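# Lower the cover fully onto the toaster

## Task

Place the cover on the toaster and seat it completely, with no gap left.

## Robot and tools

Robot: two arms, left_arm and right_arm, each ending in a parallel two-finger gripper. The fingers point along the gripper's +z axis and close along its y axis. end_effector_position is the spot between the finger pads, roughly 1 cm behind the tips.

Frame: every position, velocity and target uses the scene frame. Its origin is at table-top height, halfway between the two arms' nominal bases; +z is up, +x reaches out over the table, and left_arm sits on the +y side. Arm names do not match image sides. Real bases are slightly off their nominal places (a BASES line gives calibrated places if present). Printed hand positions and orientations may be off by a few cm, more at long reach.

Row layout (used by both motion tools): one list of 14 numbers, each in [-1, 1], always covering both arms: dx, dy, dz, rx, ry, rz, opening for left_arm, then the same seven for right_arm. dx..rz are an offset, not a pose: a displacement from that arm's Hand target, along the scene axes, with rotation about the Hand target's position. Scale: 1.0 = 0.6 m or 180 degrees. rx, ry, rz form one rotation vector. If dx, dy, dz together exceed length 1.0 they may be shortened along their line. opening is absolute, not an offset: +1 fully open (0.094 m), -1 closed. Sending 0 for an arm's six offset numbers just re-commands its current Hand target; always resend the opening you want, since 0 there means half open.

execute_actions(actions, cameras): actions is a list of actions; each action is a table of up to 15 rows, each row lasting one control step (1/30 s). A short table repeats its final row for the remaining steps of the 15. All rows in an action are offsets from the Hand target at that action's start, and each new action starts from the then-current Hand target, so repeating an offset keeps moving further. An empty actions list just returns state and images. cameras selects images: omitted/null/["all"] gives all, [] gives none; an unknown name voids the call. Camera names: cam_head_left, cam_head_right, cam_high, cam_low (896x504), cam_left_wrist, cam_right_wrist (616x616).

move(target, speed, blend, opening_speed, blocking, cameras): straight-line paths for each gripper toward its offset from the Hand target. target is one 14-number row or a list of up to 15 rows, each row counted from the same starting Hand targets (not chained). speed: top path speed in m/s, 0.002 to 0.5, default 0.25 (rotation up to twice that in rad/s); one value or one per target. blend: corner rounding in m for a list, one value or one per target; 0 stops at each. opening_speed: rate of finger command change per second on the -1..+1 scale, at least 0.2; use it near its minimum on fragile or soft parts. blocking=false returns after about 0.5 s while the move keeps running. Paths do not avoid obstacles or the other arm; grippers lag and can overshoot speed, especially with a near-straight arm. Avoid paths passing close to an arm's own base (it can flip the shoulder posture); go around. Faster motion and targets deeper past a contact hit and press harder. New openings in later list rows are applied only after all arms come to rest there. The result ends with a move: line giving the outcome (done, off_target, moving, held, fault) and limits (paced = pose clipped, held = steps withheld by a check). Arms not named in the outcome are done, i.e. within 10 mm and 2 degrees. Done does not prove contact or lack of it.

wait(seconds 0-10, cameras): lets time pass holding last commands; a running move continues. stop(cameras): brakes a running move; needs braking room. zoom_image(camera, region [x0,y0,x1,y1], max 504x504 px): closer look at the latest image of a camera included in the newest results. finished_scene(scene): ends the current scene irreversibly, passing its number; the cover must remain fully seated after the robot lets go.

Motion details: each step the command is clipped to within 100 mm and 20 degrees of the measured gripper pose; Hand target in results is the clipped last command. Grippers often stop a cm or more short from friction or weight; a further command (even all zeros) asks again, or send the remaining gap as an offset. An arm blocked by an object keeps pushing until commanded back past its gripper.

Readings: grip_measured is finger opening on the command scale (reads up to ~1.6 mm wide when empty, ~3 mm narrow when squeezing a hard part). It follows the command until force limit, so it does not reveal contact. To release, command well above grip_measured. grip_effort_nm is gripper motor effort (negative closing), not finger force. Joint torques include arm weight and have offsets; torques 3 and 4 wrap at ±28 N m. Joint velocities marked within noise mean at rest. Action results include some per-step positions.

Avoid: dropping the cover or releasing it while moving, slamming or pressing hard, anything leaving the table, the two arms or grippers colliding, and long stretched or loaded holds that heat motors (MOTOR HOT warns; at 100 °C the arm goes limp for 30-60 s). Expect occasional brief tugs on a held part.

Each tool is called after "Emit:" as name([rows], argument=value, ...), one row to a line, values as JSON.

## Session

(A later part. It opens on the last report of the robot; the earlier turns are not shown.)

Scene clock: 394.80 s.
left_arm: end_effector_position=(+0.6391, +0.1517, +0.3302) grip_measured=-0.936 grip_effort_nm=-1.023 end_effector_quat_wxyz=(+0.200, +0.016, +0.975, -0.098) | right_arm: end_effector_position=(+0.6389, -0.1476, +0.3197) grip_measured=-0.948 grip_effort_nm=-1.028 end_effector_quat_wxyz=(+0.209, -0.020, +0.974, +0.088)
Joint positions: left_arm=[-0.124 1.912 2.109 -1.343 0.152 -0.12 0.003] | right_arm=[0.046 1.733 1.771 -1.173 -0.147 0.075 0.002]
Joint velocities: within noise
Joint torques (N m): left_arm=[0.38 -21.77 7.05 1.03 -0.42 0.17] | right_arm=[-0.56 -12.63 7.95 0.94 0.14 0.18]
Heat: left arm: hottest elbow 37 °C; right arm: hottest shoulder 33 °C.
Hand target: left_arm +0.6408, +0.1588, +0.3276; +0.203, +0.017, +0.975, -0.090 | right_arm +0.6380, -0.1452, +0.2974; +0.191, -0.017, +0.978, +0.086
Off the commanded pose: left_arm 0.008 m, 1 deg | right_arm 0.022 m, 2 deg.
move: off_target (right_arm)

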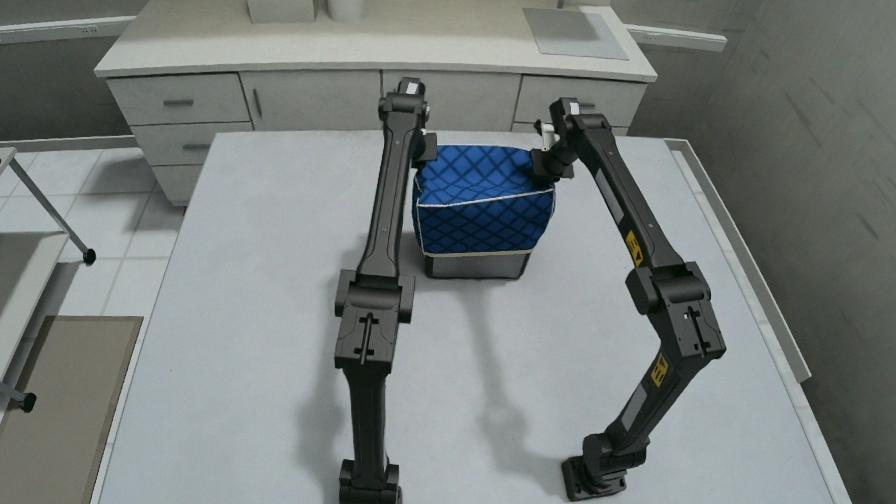

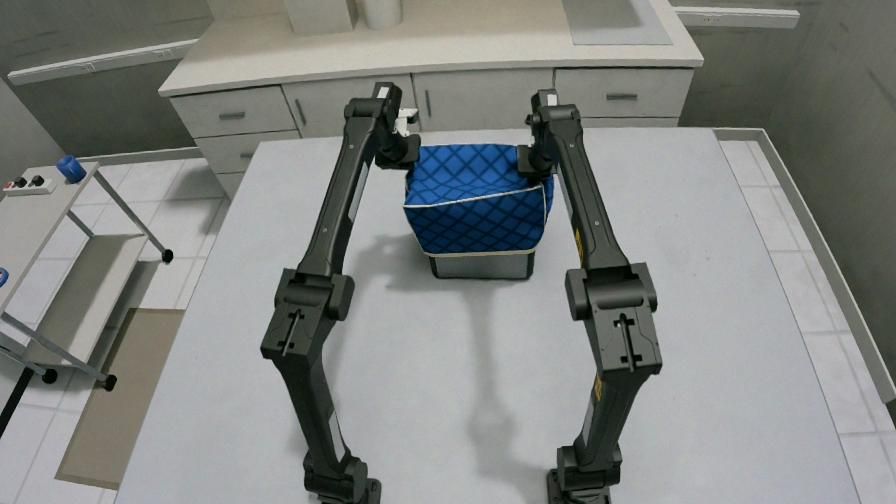

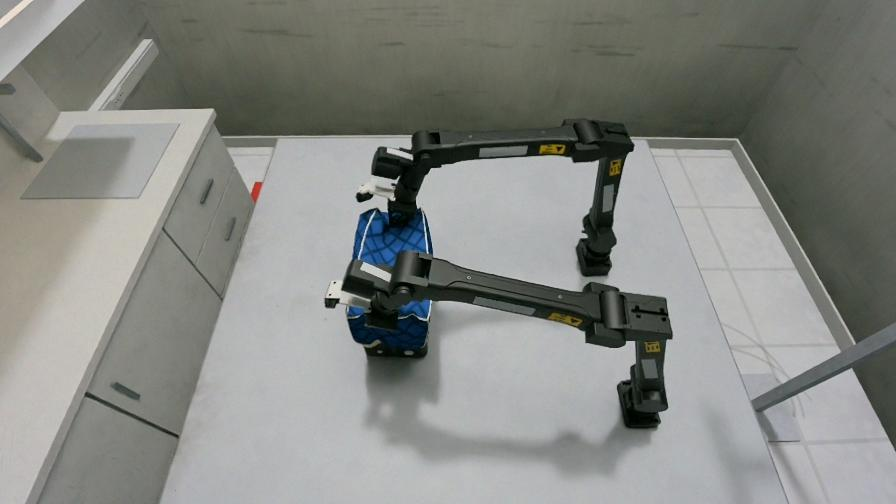

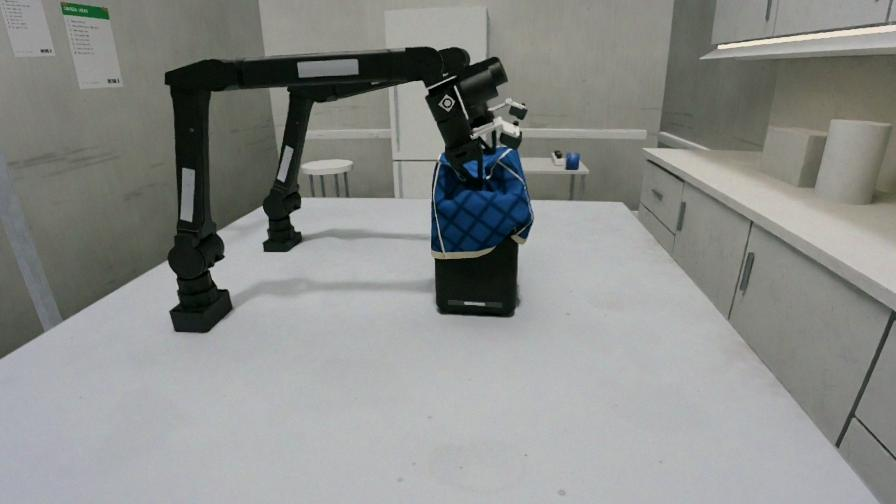

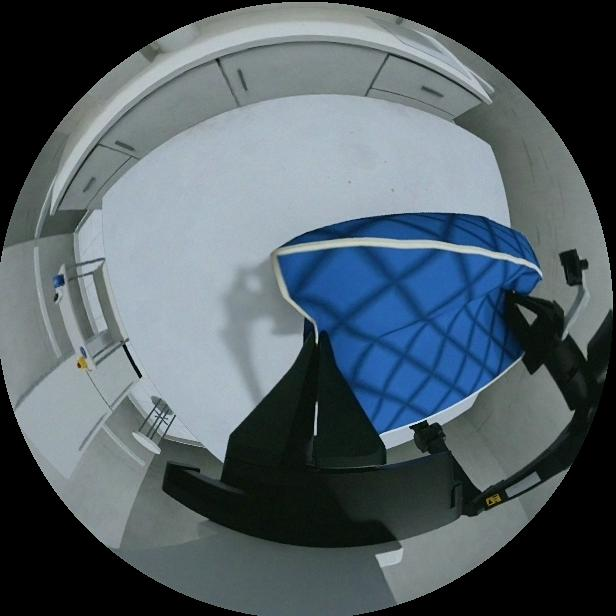

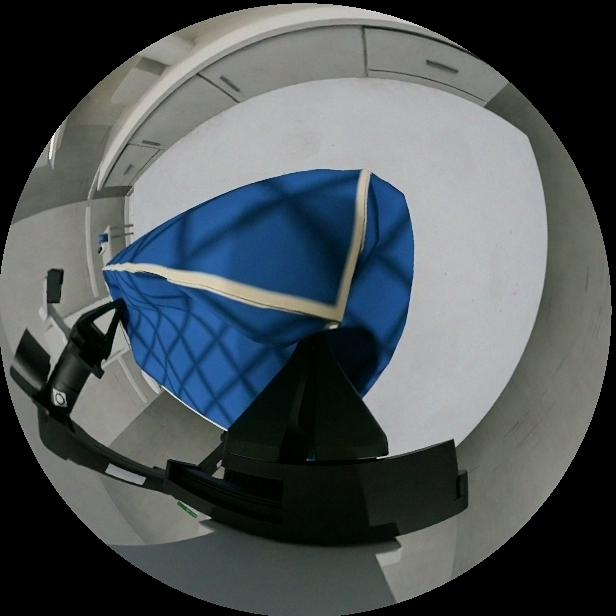

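Emit:
move(target=[0.0,0,0.2,0,0,0,-0.95,0.005,0.0,0.25,0,0,0,-0.95], speed=0.12)

Emit:
zoom_image(camera="cam_high", region=[320, 170, 460, 370])

Emit:
zoom_image(camera="cam_low", region=[415, 80, 555, 330])

Emit:
zoom_image(camera="cam_head_right", region=[380, 80, 580, 290])

Emit:
zoom_image(camera="cam_head_left", region=[380, 80, 580, 290])

Scene clock: 423.30 s.
left_arm: end_effector_position=(+0.6351, +0.1508, +0.4386) grip_measured=-0.937 grip_effort_nm=-1.013 end_effector_quat_wxyz=(+0.218, +0.018, +0.971, -0.097) | right_arm: end_effector_position=(+0.6319, -0.1475, +0.4351) grip_measured=-0.948 grip_effort_nm=-1.043 end_effector_quat_wxyz=(+0.177, -0.017, +0.980, +0.086)
Joint positions: left_arm=[-0.128 2.042 2.613 -1.682 0.144 -0.12 0.003] | right_arm=[0.047 1.844 2.254 -1.611 -0.146 0.077 0.002]
Joint velocities: within noise
Joint torques (N m): left_arm=[0.79 -20.72 10.1 0.4 -0.08 0.1] | right_arm=[-0.62 -13.1 14.52 0.44 0.11 0.14]
Heat: left arm: hottest shoulder 36 °C; right arm: hottest shoulder 34 °C.
Hand target: left_arm +0.6408, +0.1588, +0.4475; +0.203, +0.017, +0.975, -0.090 | right_arm +0.6410, -0.1451, +0.4474; +0.191, -0.017, +0.978, +0.086
Off the commanded pose: left_arm 0.013 m, 2 deg | right_arm 0.016 m, 2 deg.
joint sent to its limit (left arm) — joint 4 (wrist pitch), lower limit. The joint targets are off in orientation, not in position.
move: off_target (left_arm, right_arm)

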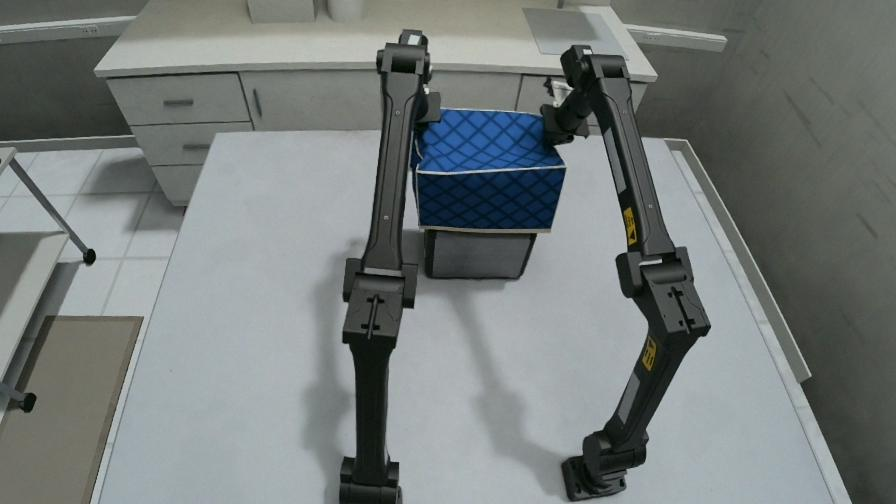

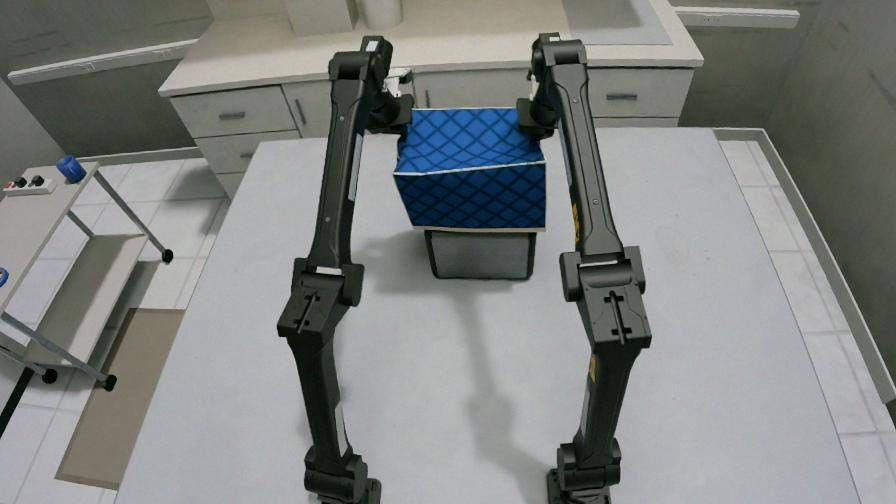

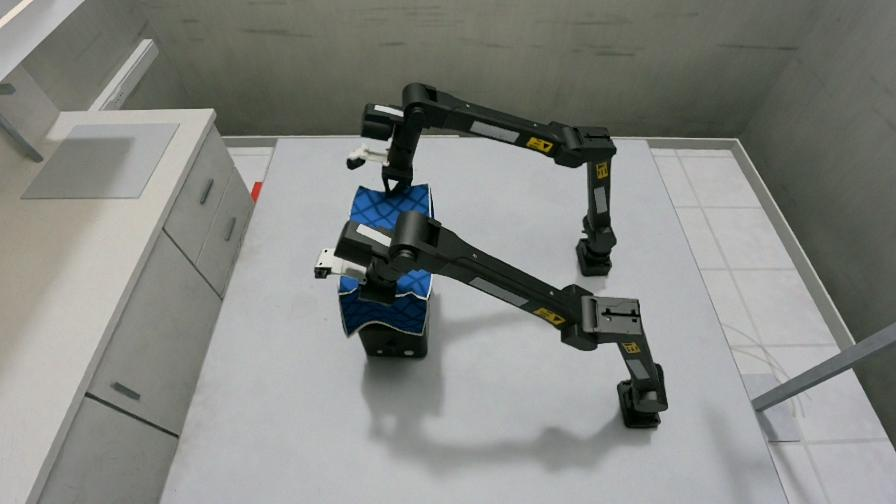

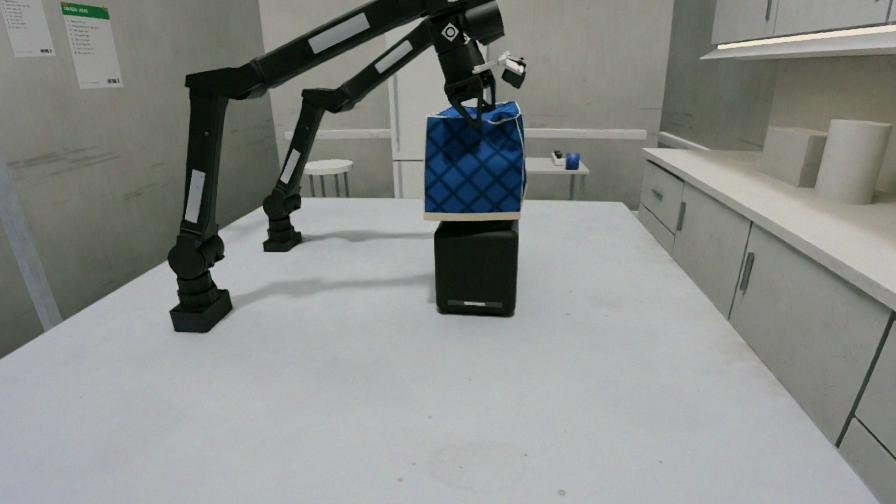

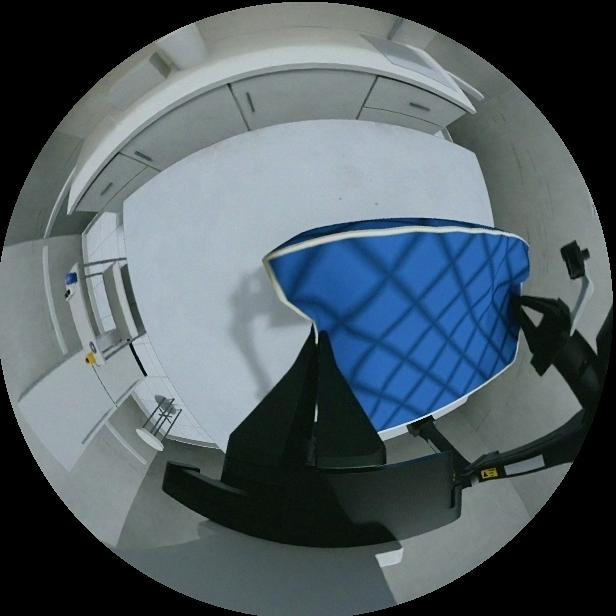

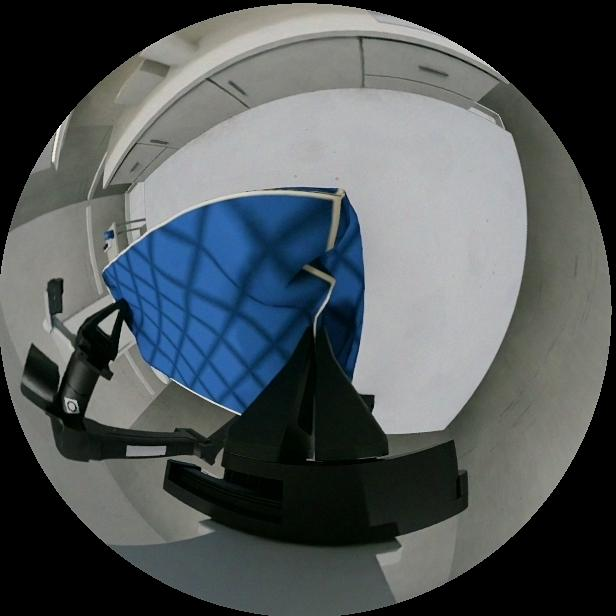

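Scaled by 2.520.

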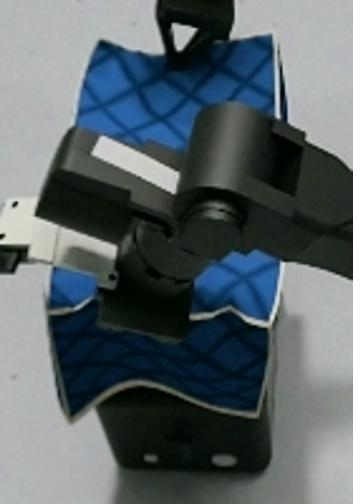

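Scaled by 2.016.

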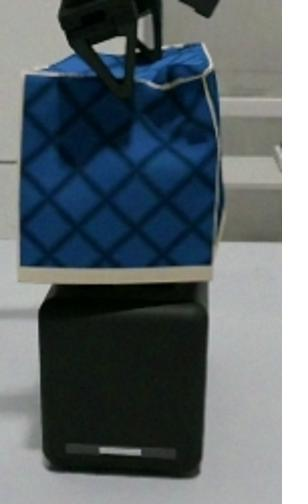

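Scaled by 2.400.

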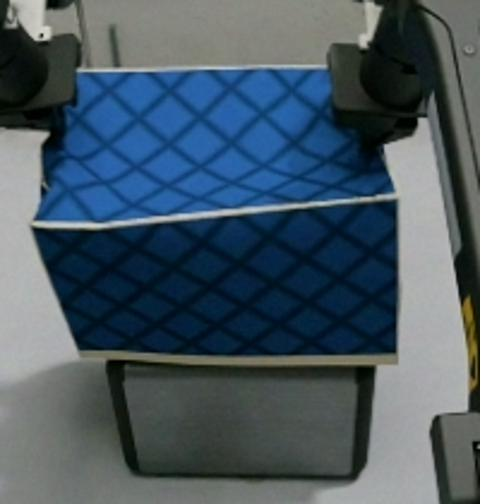

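Scaled by 2.400.

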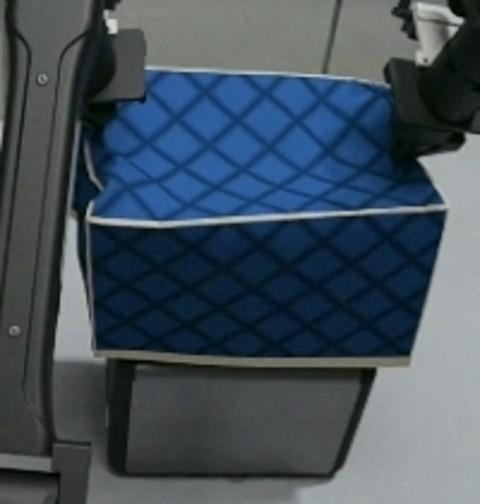

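Emit:
move([
  [-0.014,0.012,0.0,0,0,0,-0.95,0.018,0.012,0.0,0,0,0,-0.95],
  [-0.014,0.012,-0.05,0,0,0,-0.95,0.015,0.012,-0.05,0,0,0,-0.95],
], speed=0.06)

Emit:
zoom_image(camera="cam_high", region=[320, 170, 460, 370])

Emit:
zoom_image(camera="cam_low", region=[415, 80, 555, 330])

Emit:
zoom_image(camera="cam_head_right", region=[380, 80, 580, 290])

Emit:
zoom_image(camera="cam_head_left", region=[380, 80, 580, 290])

Scene clock: 463.67 s.
left_arm: end_effector_position=(+0.6355, +0.1547, +0.3922) grip_measured=-0.937 grip_effort_nm=-1.028 end_effector_quat_wxyz=(+0.176, +0.013, +0.980, -0.092) | right_arm: end_effector_position=(+0.6519, -0.1442, +0.4103) grip_measured=-0.948 grip_effort_nm=-1.028 end_effector_quat_wxyz=(+0.180, -0.017, +0.980, +0.085)
Joint positions: left_arm=[-0.122 2.03 2.48 -1.646 0.144 -0.118 0.003] | right_arm=[0.051 1.875 2.229 -1.548 -0.142 0.08 0.002]
Joint velocities: within noise
Joint torques (N m): left_arm=[1.14 -25.05 7.47 1.05 0 0.25] | right_arm=[0.03 -16.5 8.54 1.29 0.15 0.23]
Heat: left arm: hottest elbow 36 °C; right arm: hottest elbow 37 °C.
Hand target: left_arm +0.6325, +0.1663, +0.4176; +0.203, +0.017, +0.975, -0.090 | right_arm +0.6501, -0.1380, +0.4174; +0.191, -0.017, +0.978, +0.086
Off the commanded pose: left_arm 0.028 m, 3 deg | right_arm 0.010 m, 1 deg.
move: off_target (left_arm)

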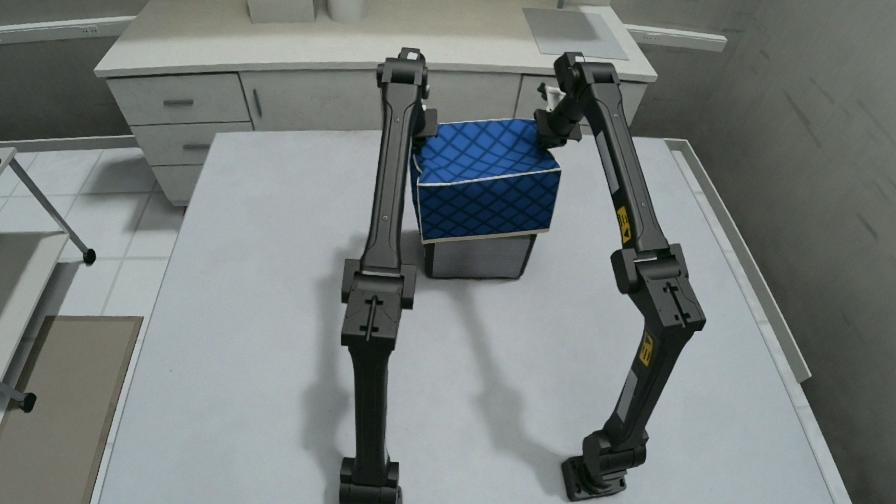

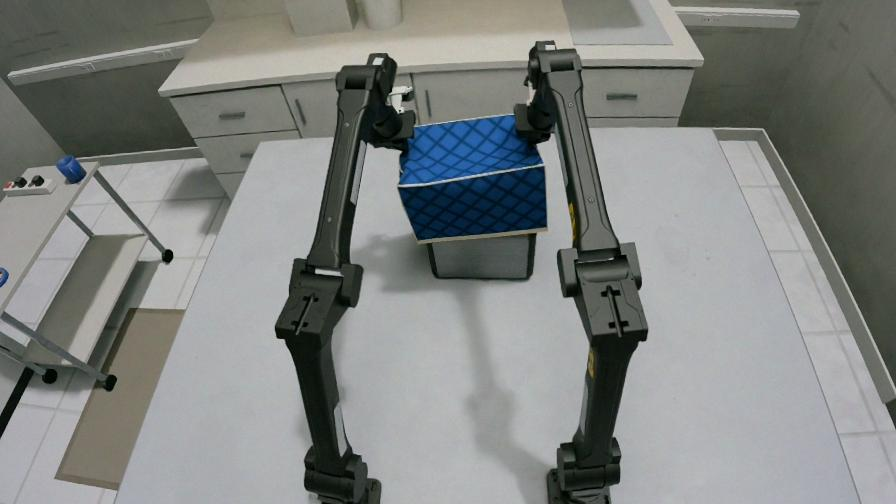

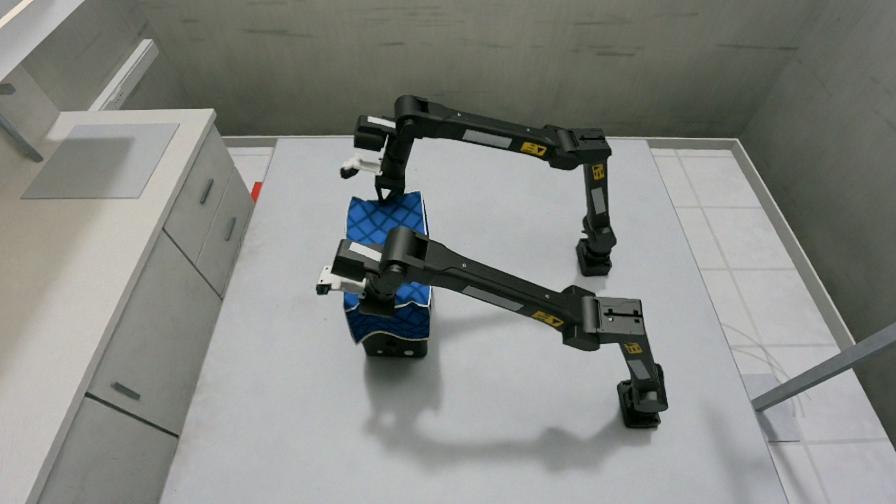

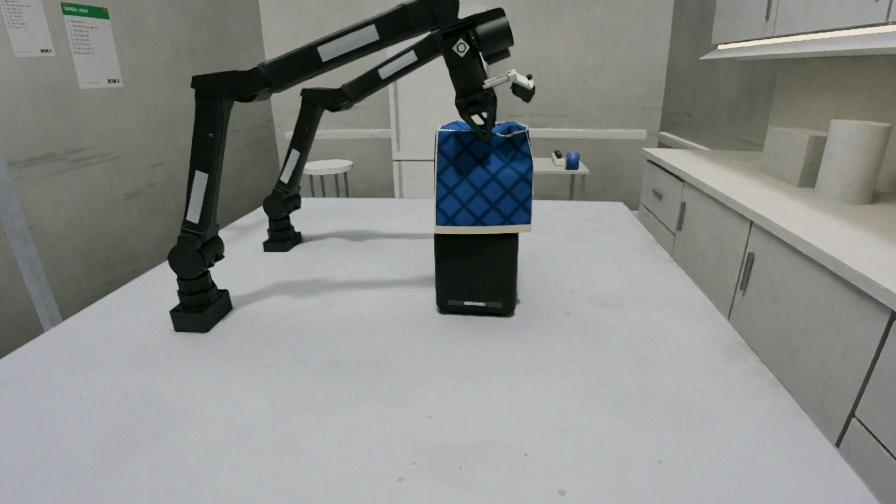

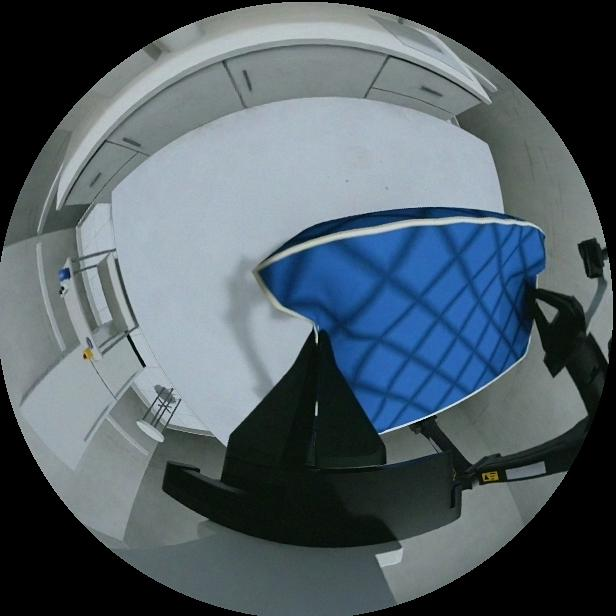

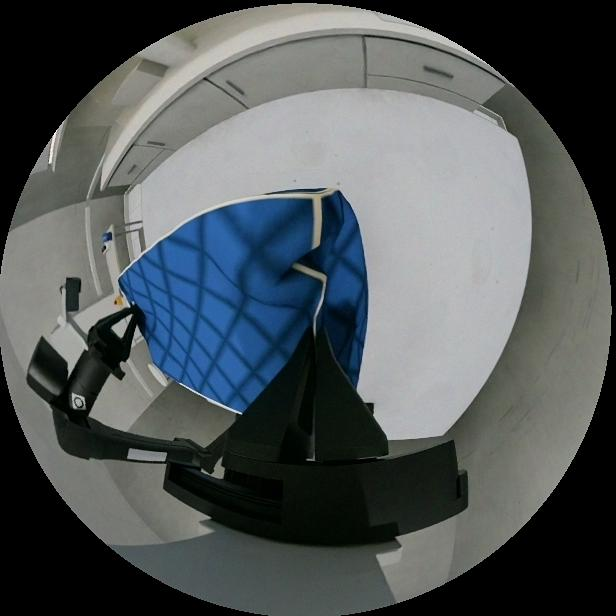

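Scaled by 2.520.

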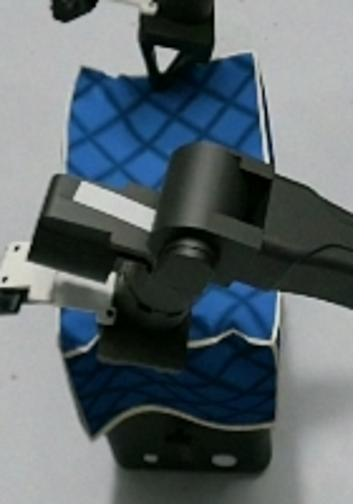

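Scaled by 2.016.

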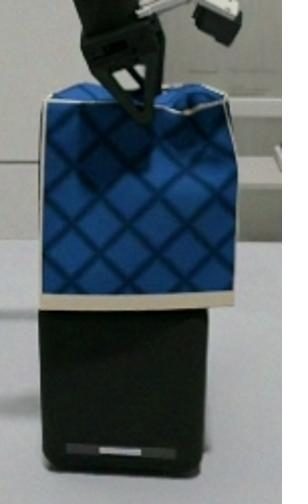

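Scaled by 2.400.

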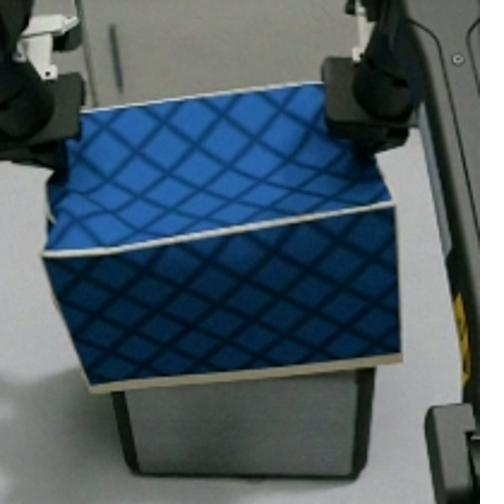

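Scaled by 2.400.

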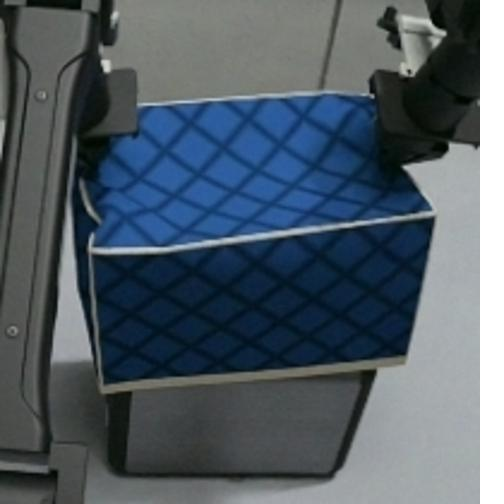

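Emit:
move(target=[0,0,-0.035,0,0,0,-0.95,-0.018,0,-0.07,0,0,0,-0.95], speed=0.06)

Emit:
zoom_image(camera="cam_high", region=[320, 170, 460, 370])

Emit:
zoom_image(camera="cam_low", region=[415, 80, 555, 330])

Emit:
zoom_image(camera="cam_head_right", region=[380, 80, 580, 290])

Emit:
zoom_image(camera="cam_head_left", region=[380, 80, 580, 290])

Scene clock: 471.93 s.
left_arm: end_effector_position=(+0.6350, +0.1548, +0.3676) grip_measured=-0.937 grip_effort_nm=-1.023 end_effector_quat_wxyz=(+0.172, +0.014, +0.981, -0.092) | right_arm: end_effector_position=(+0.6444, -0.1442, +0.3634) grip_measured=-0.948 grip_effort_nm=-1.033 end_effector_quat_wxyz=(+0.178, -0.018, +0.980, +0.085)
Joint positions: left_arm=[-0.122 1.989 2.345 -1.56 0.144 -0.116 0.003] | right_arm=[0.052 1.81 2.008 -1.397 -0.142 0.08 0.002]
Joint velocities: within noise
Joint torques (N m): left_arm=[1.38 -25.41 7.68 1.13 -0.03 0.23] | right_arm=[-0.15 -16.62 8.68 1.13 0.15 0.25]
Heat: left arm: hottest elbow 37 °C; right arm: hottest shoulder 35 °C.
Hand target: left_arm +0.6324, +0.1663, +0.3965; +0.203, +0.016, +0.975, -0.090 | right_arm +0.6392, -0.1378, +0.3755; +0.191, -0.017, +0.978, +0.086
Off the commanded pose: left_arm 0.031 m, 4 deg | right_arm 0.014 m, 2 deg.
move: off_target (left_arm, right_arm)

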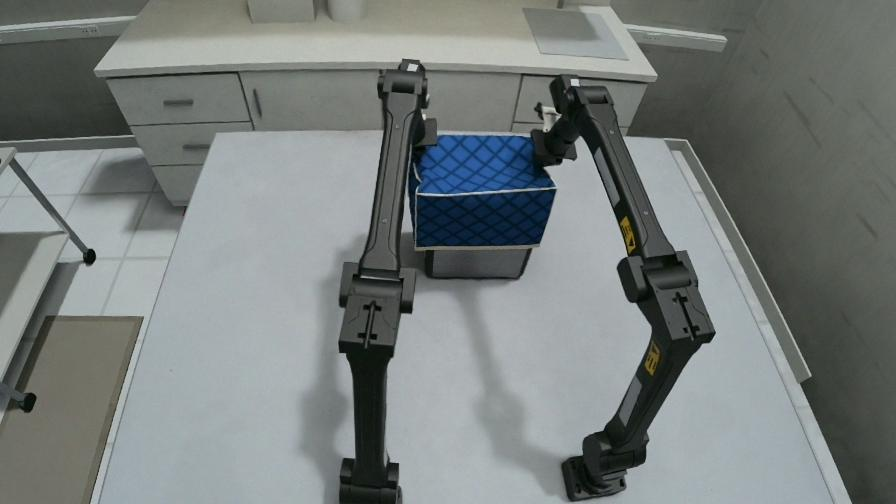

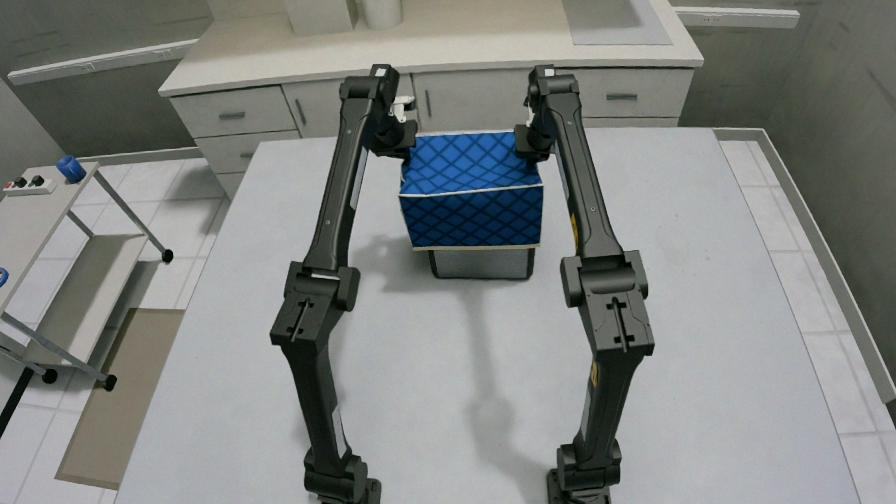

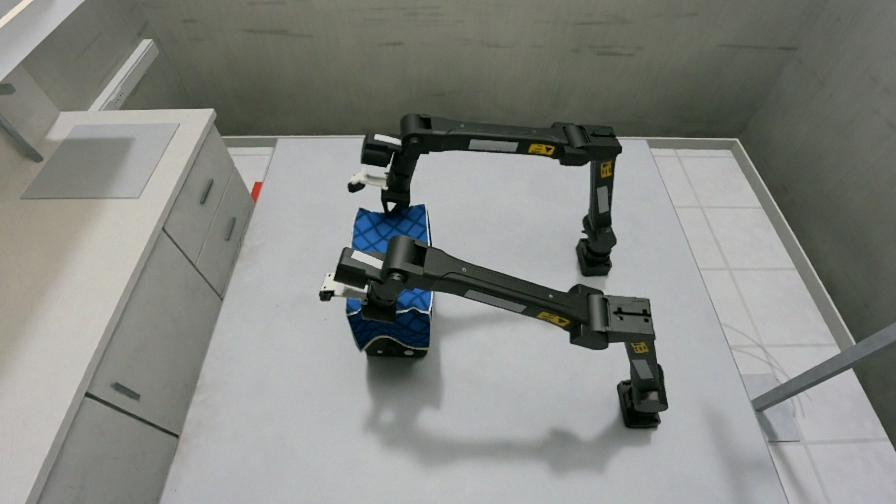

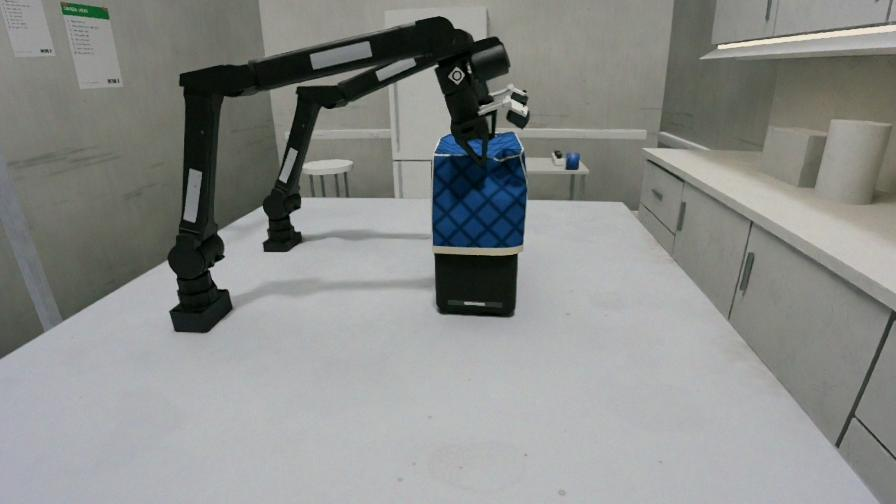

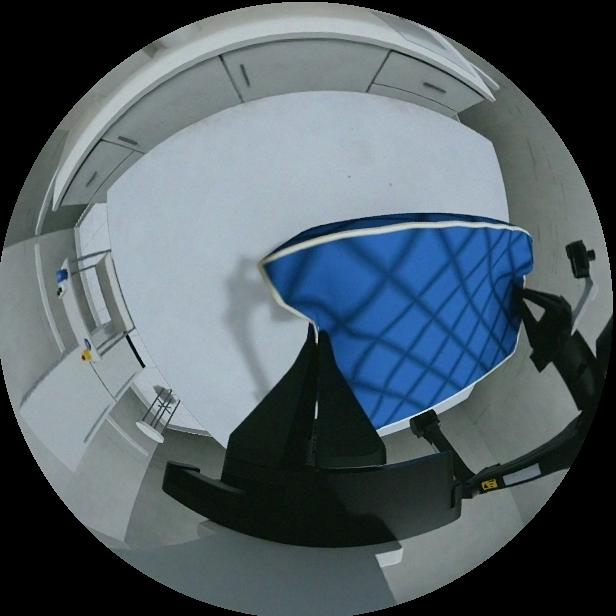

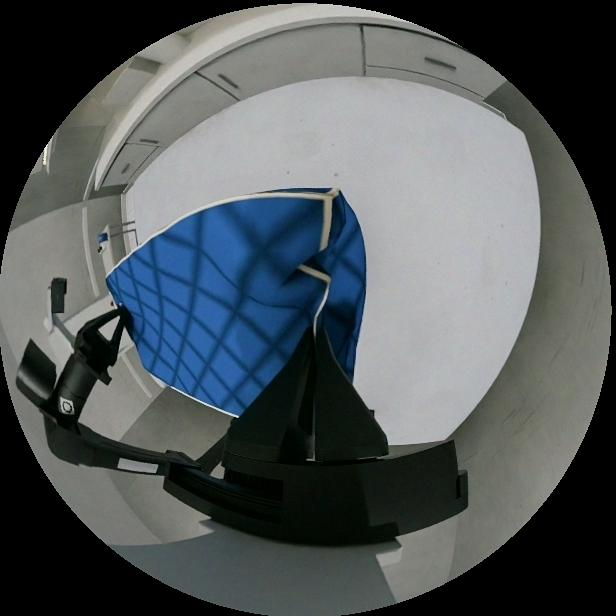

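Scaled by 2.520.

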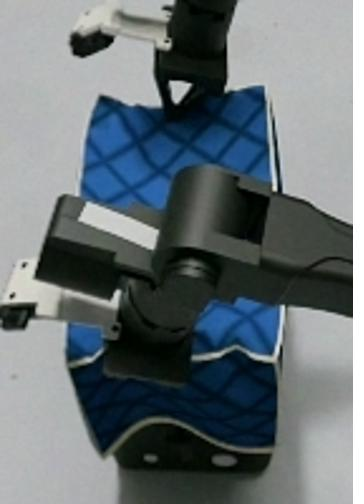

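Scaled by 2.016.

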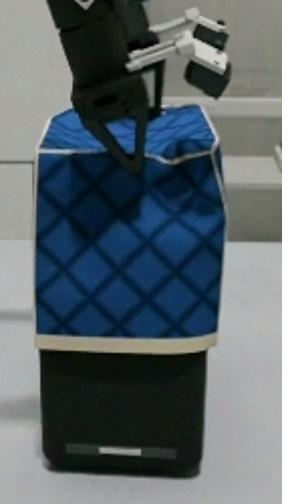

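Scaled by 2.400.

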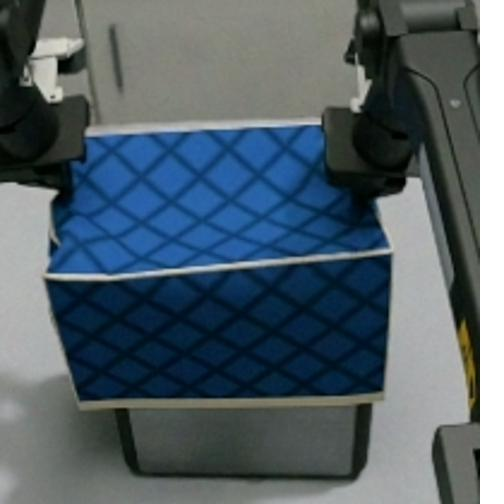

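Scaled by 2.400.

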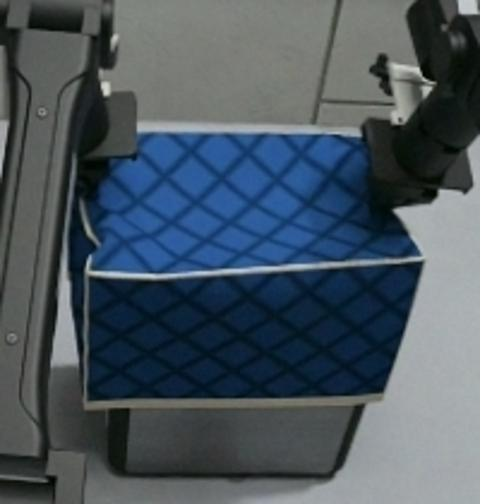

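Emit:
move(target=[0,0,-0.05,0,0,0,-0.95,0,0,-0.05,0,0,0,-0.95], speed=0.06)

Emit:
zoom_image(camera="cam_high", region=[320, 170, 460, 370])

Emit:
zoom_image(camera="cam_low", region=[415, 80, 555, 330])

Emit:
zoom_image(camera="cam_head_right", region=[380, 80, 580, 290])

Scene clock: 480.63 s.
left_arm: end_effector_position=(+0.6334, +0.1549, +0.3468) grip_measured=-0.937 grip_effort_nm=-1.018 end_effector_quat_wxyz=(+0.181, +0.014, +0.979, -0.092) | right_arm: end_effector_position=(+0.6442, -0.1439, +0.3344) grip_measured=-0.948 grip_effort_nm=-1.033 end_effector_quat_wxyz=(+0.179, -0.018, +0.980, +0.085)
Joint positions: left_arm=[-0.122 1.939 2.204 -1.451 0.144 -0.116 0.003] | right_arm=[0.052 1.793 1.907 -1.31 -0.142 0.08 0.002]
Joint velocities: within noise
Joint torques (N m): left_arm=[0.97 -23.94 7.65 1.03 0 0.24] | right_arm=[-0.15 -16.5 8.75 1.14 0.16 0.25]
Heat: left arm: hottest elbow 36 °C; right arm: hottest shoulder 36 °C.
Hand target: left_arm +0.6325, +0.1662, +0.3665; +0.203, +0.017, +0.975, -0.090 | right_arm +0.6392, -0.1380, +0.3453; +0.191, -0.017, +0.978, +0.086
Off the commanded pose: left_arm 0.023 m, 3 deg | right_arm 0.014 m, 1 deg.
move: off_target (left_arm, right_arm)

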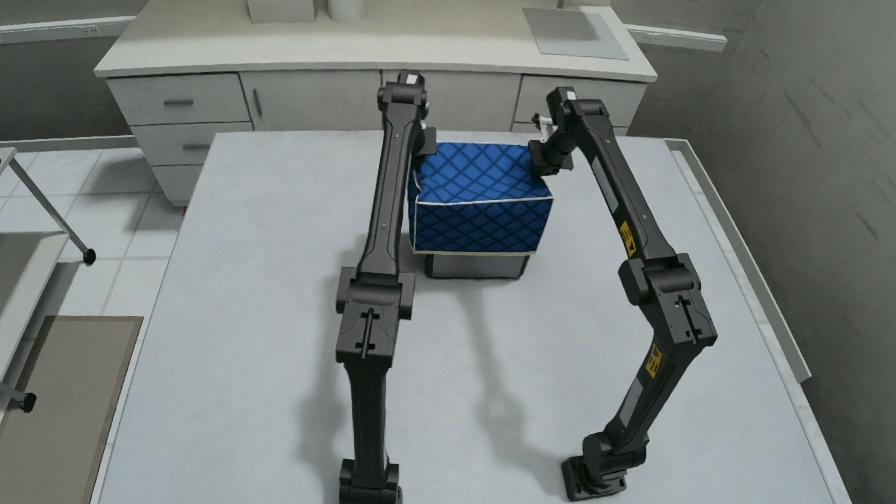

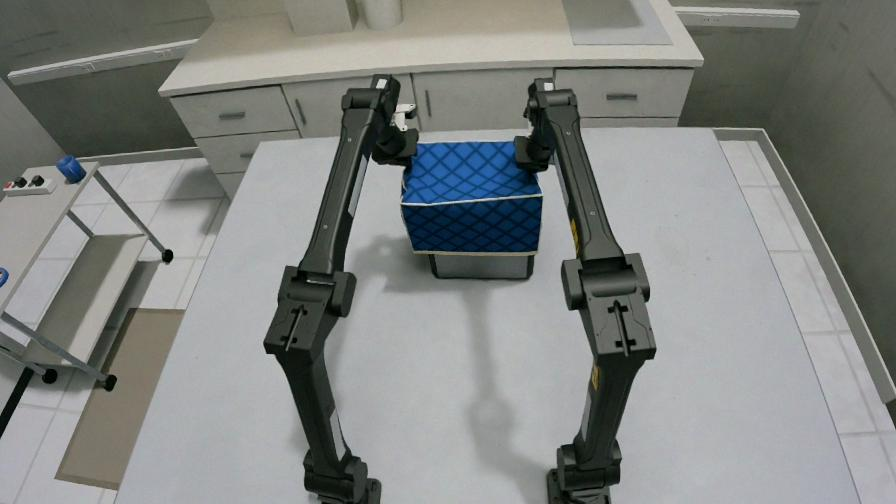

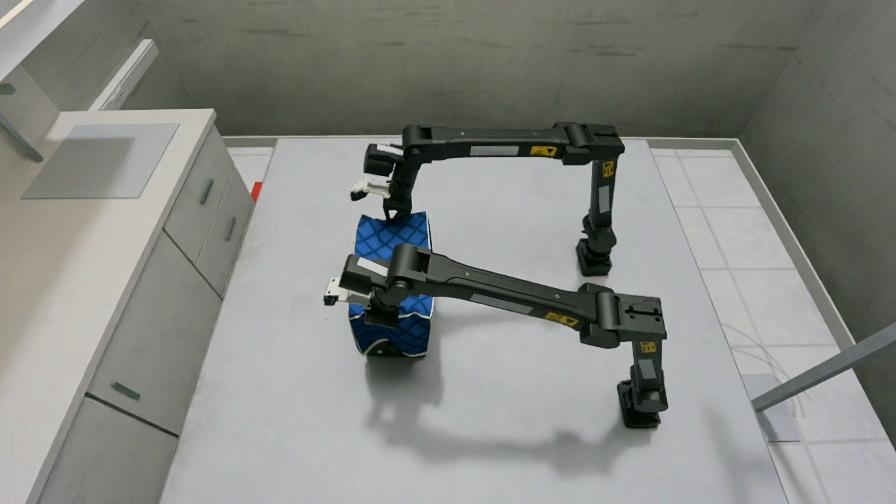

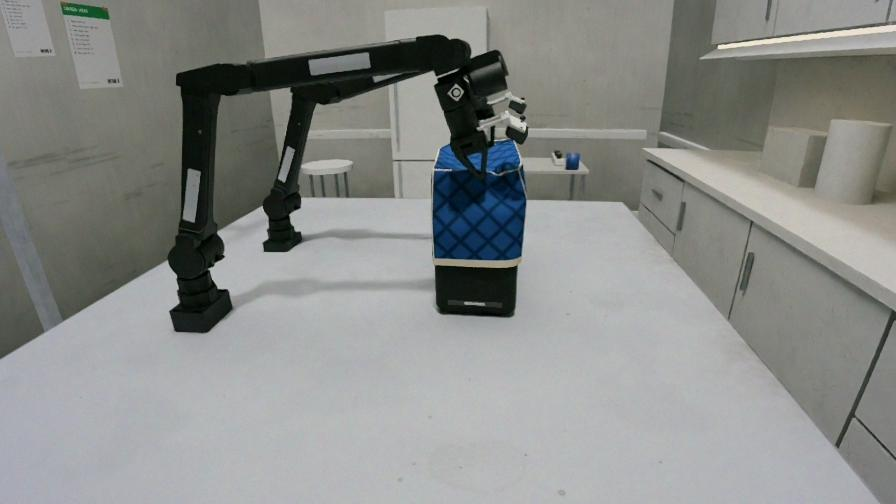

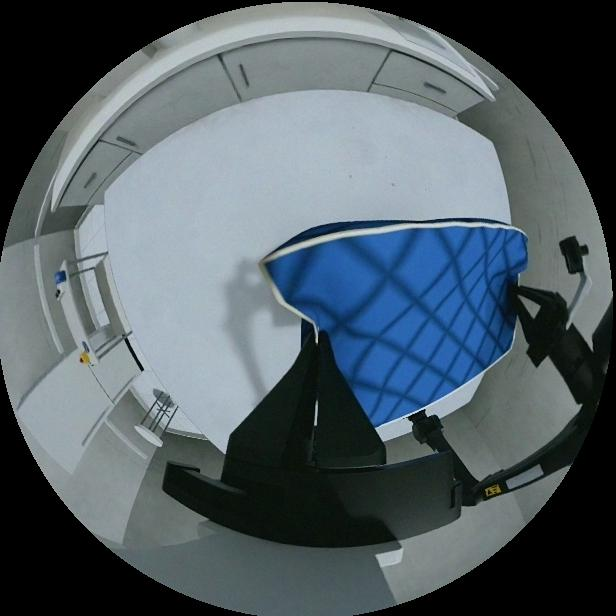

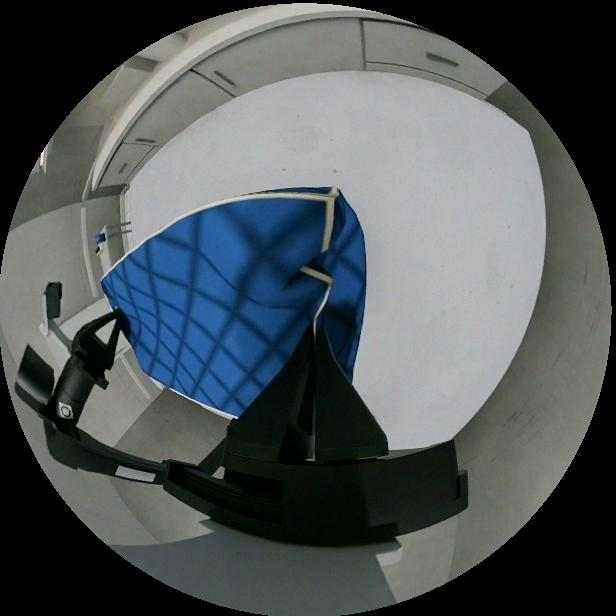

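Scaled by 2.520.

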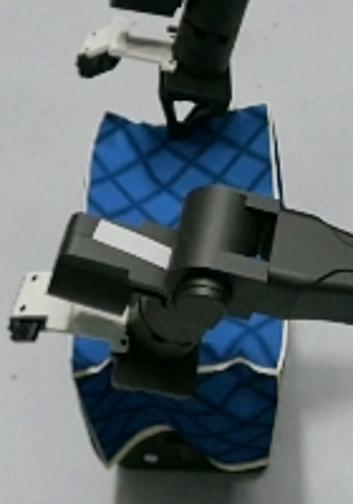

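Scaled by 2.016.

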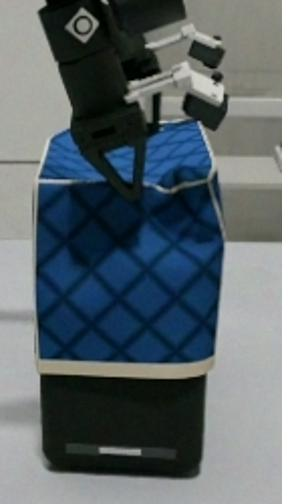

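Scaled by 2.400.

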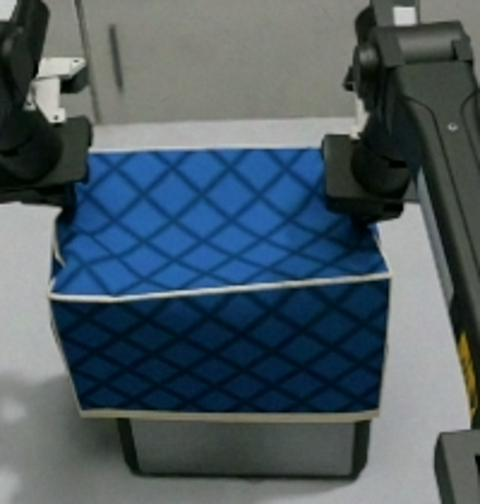

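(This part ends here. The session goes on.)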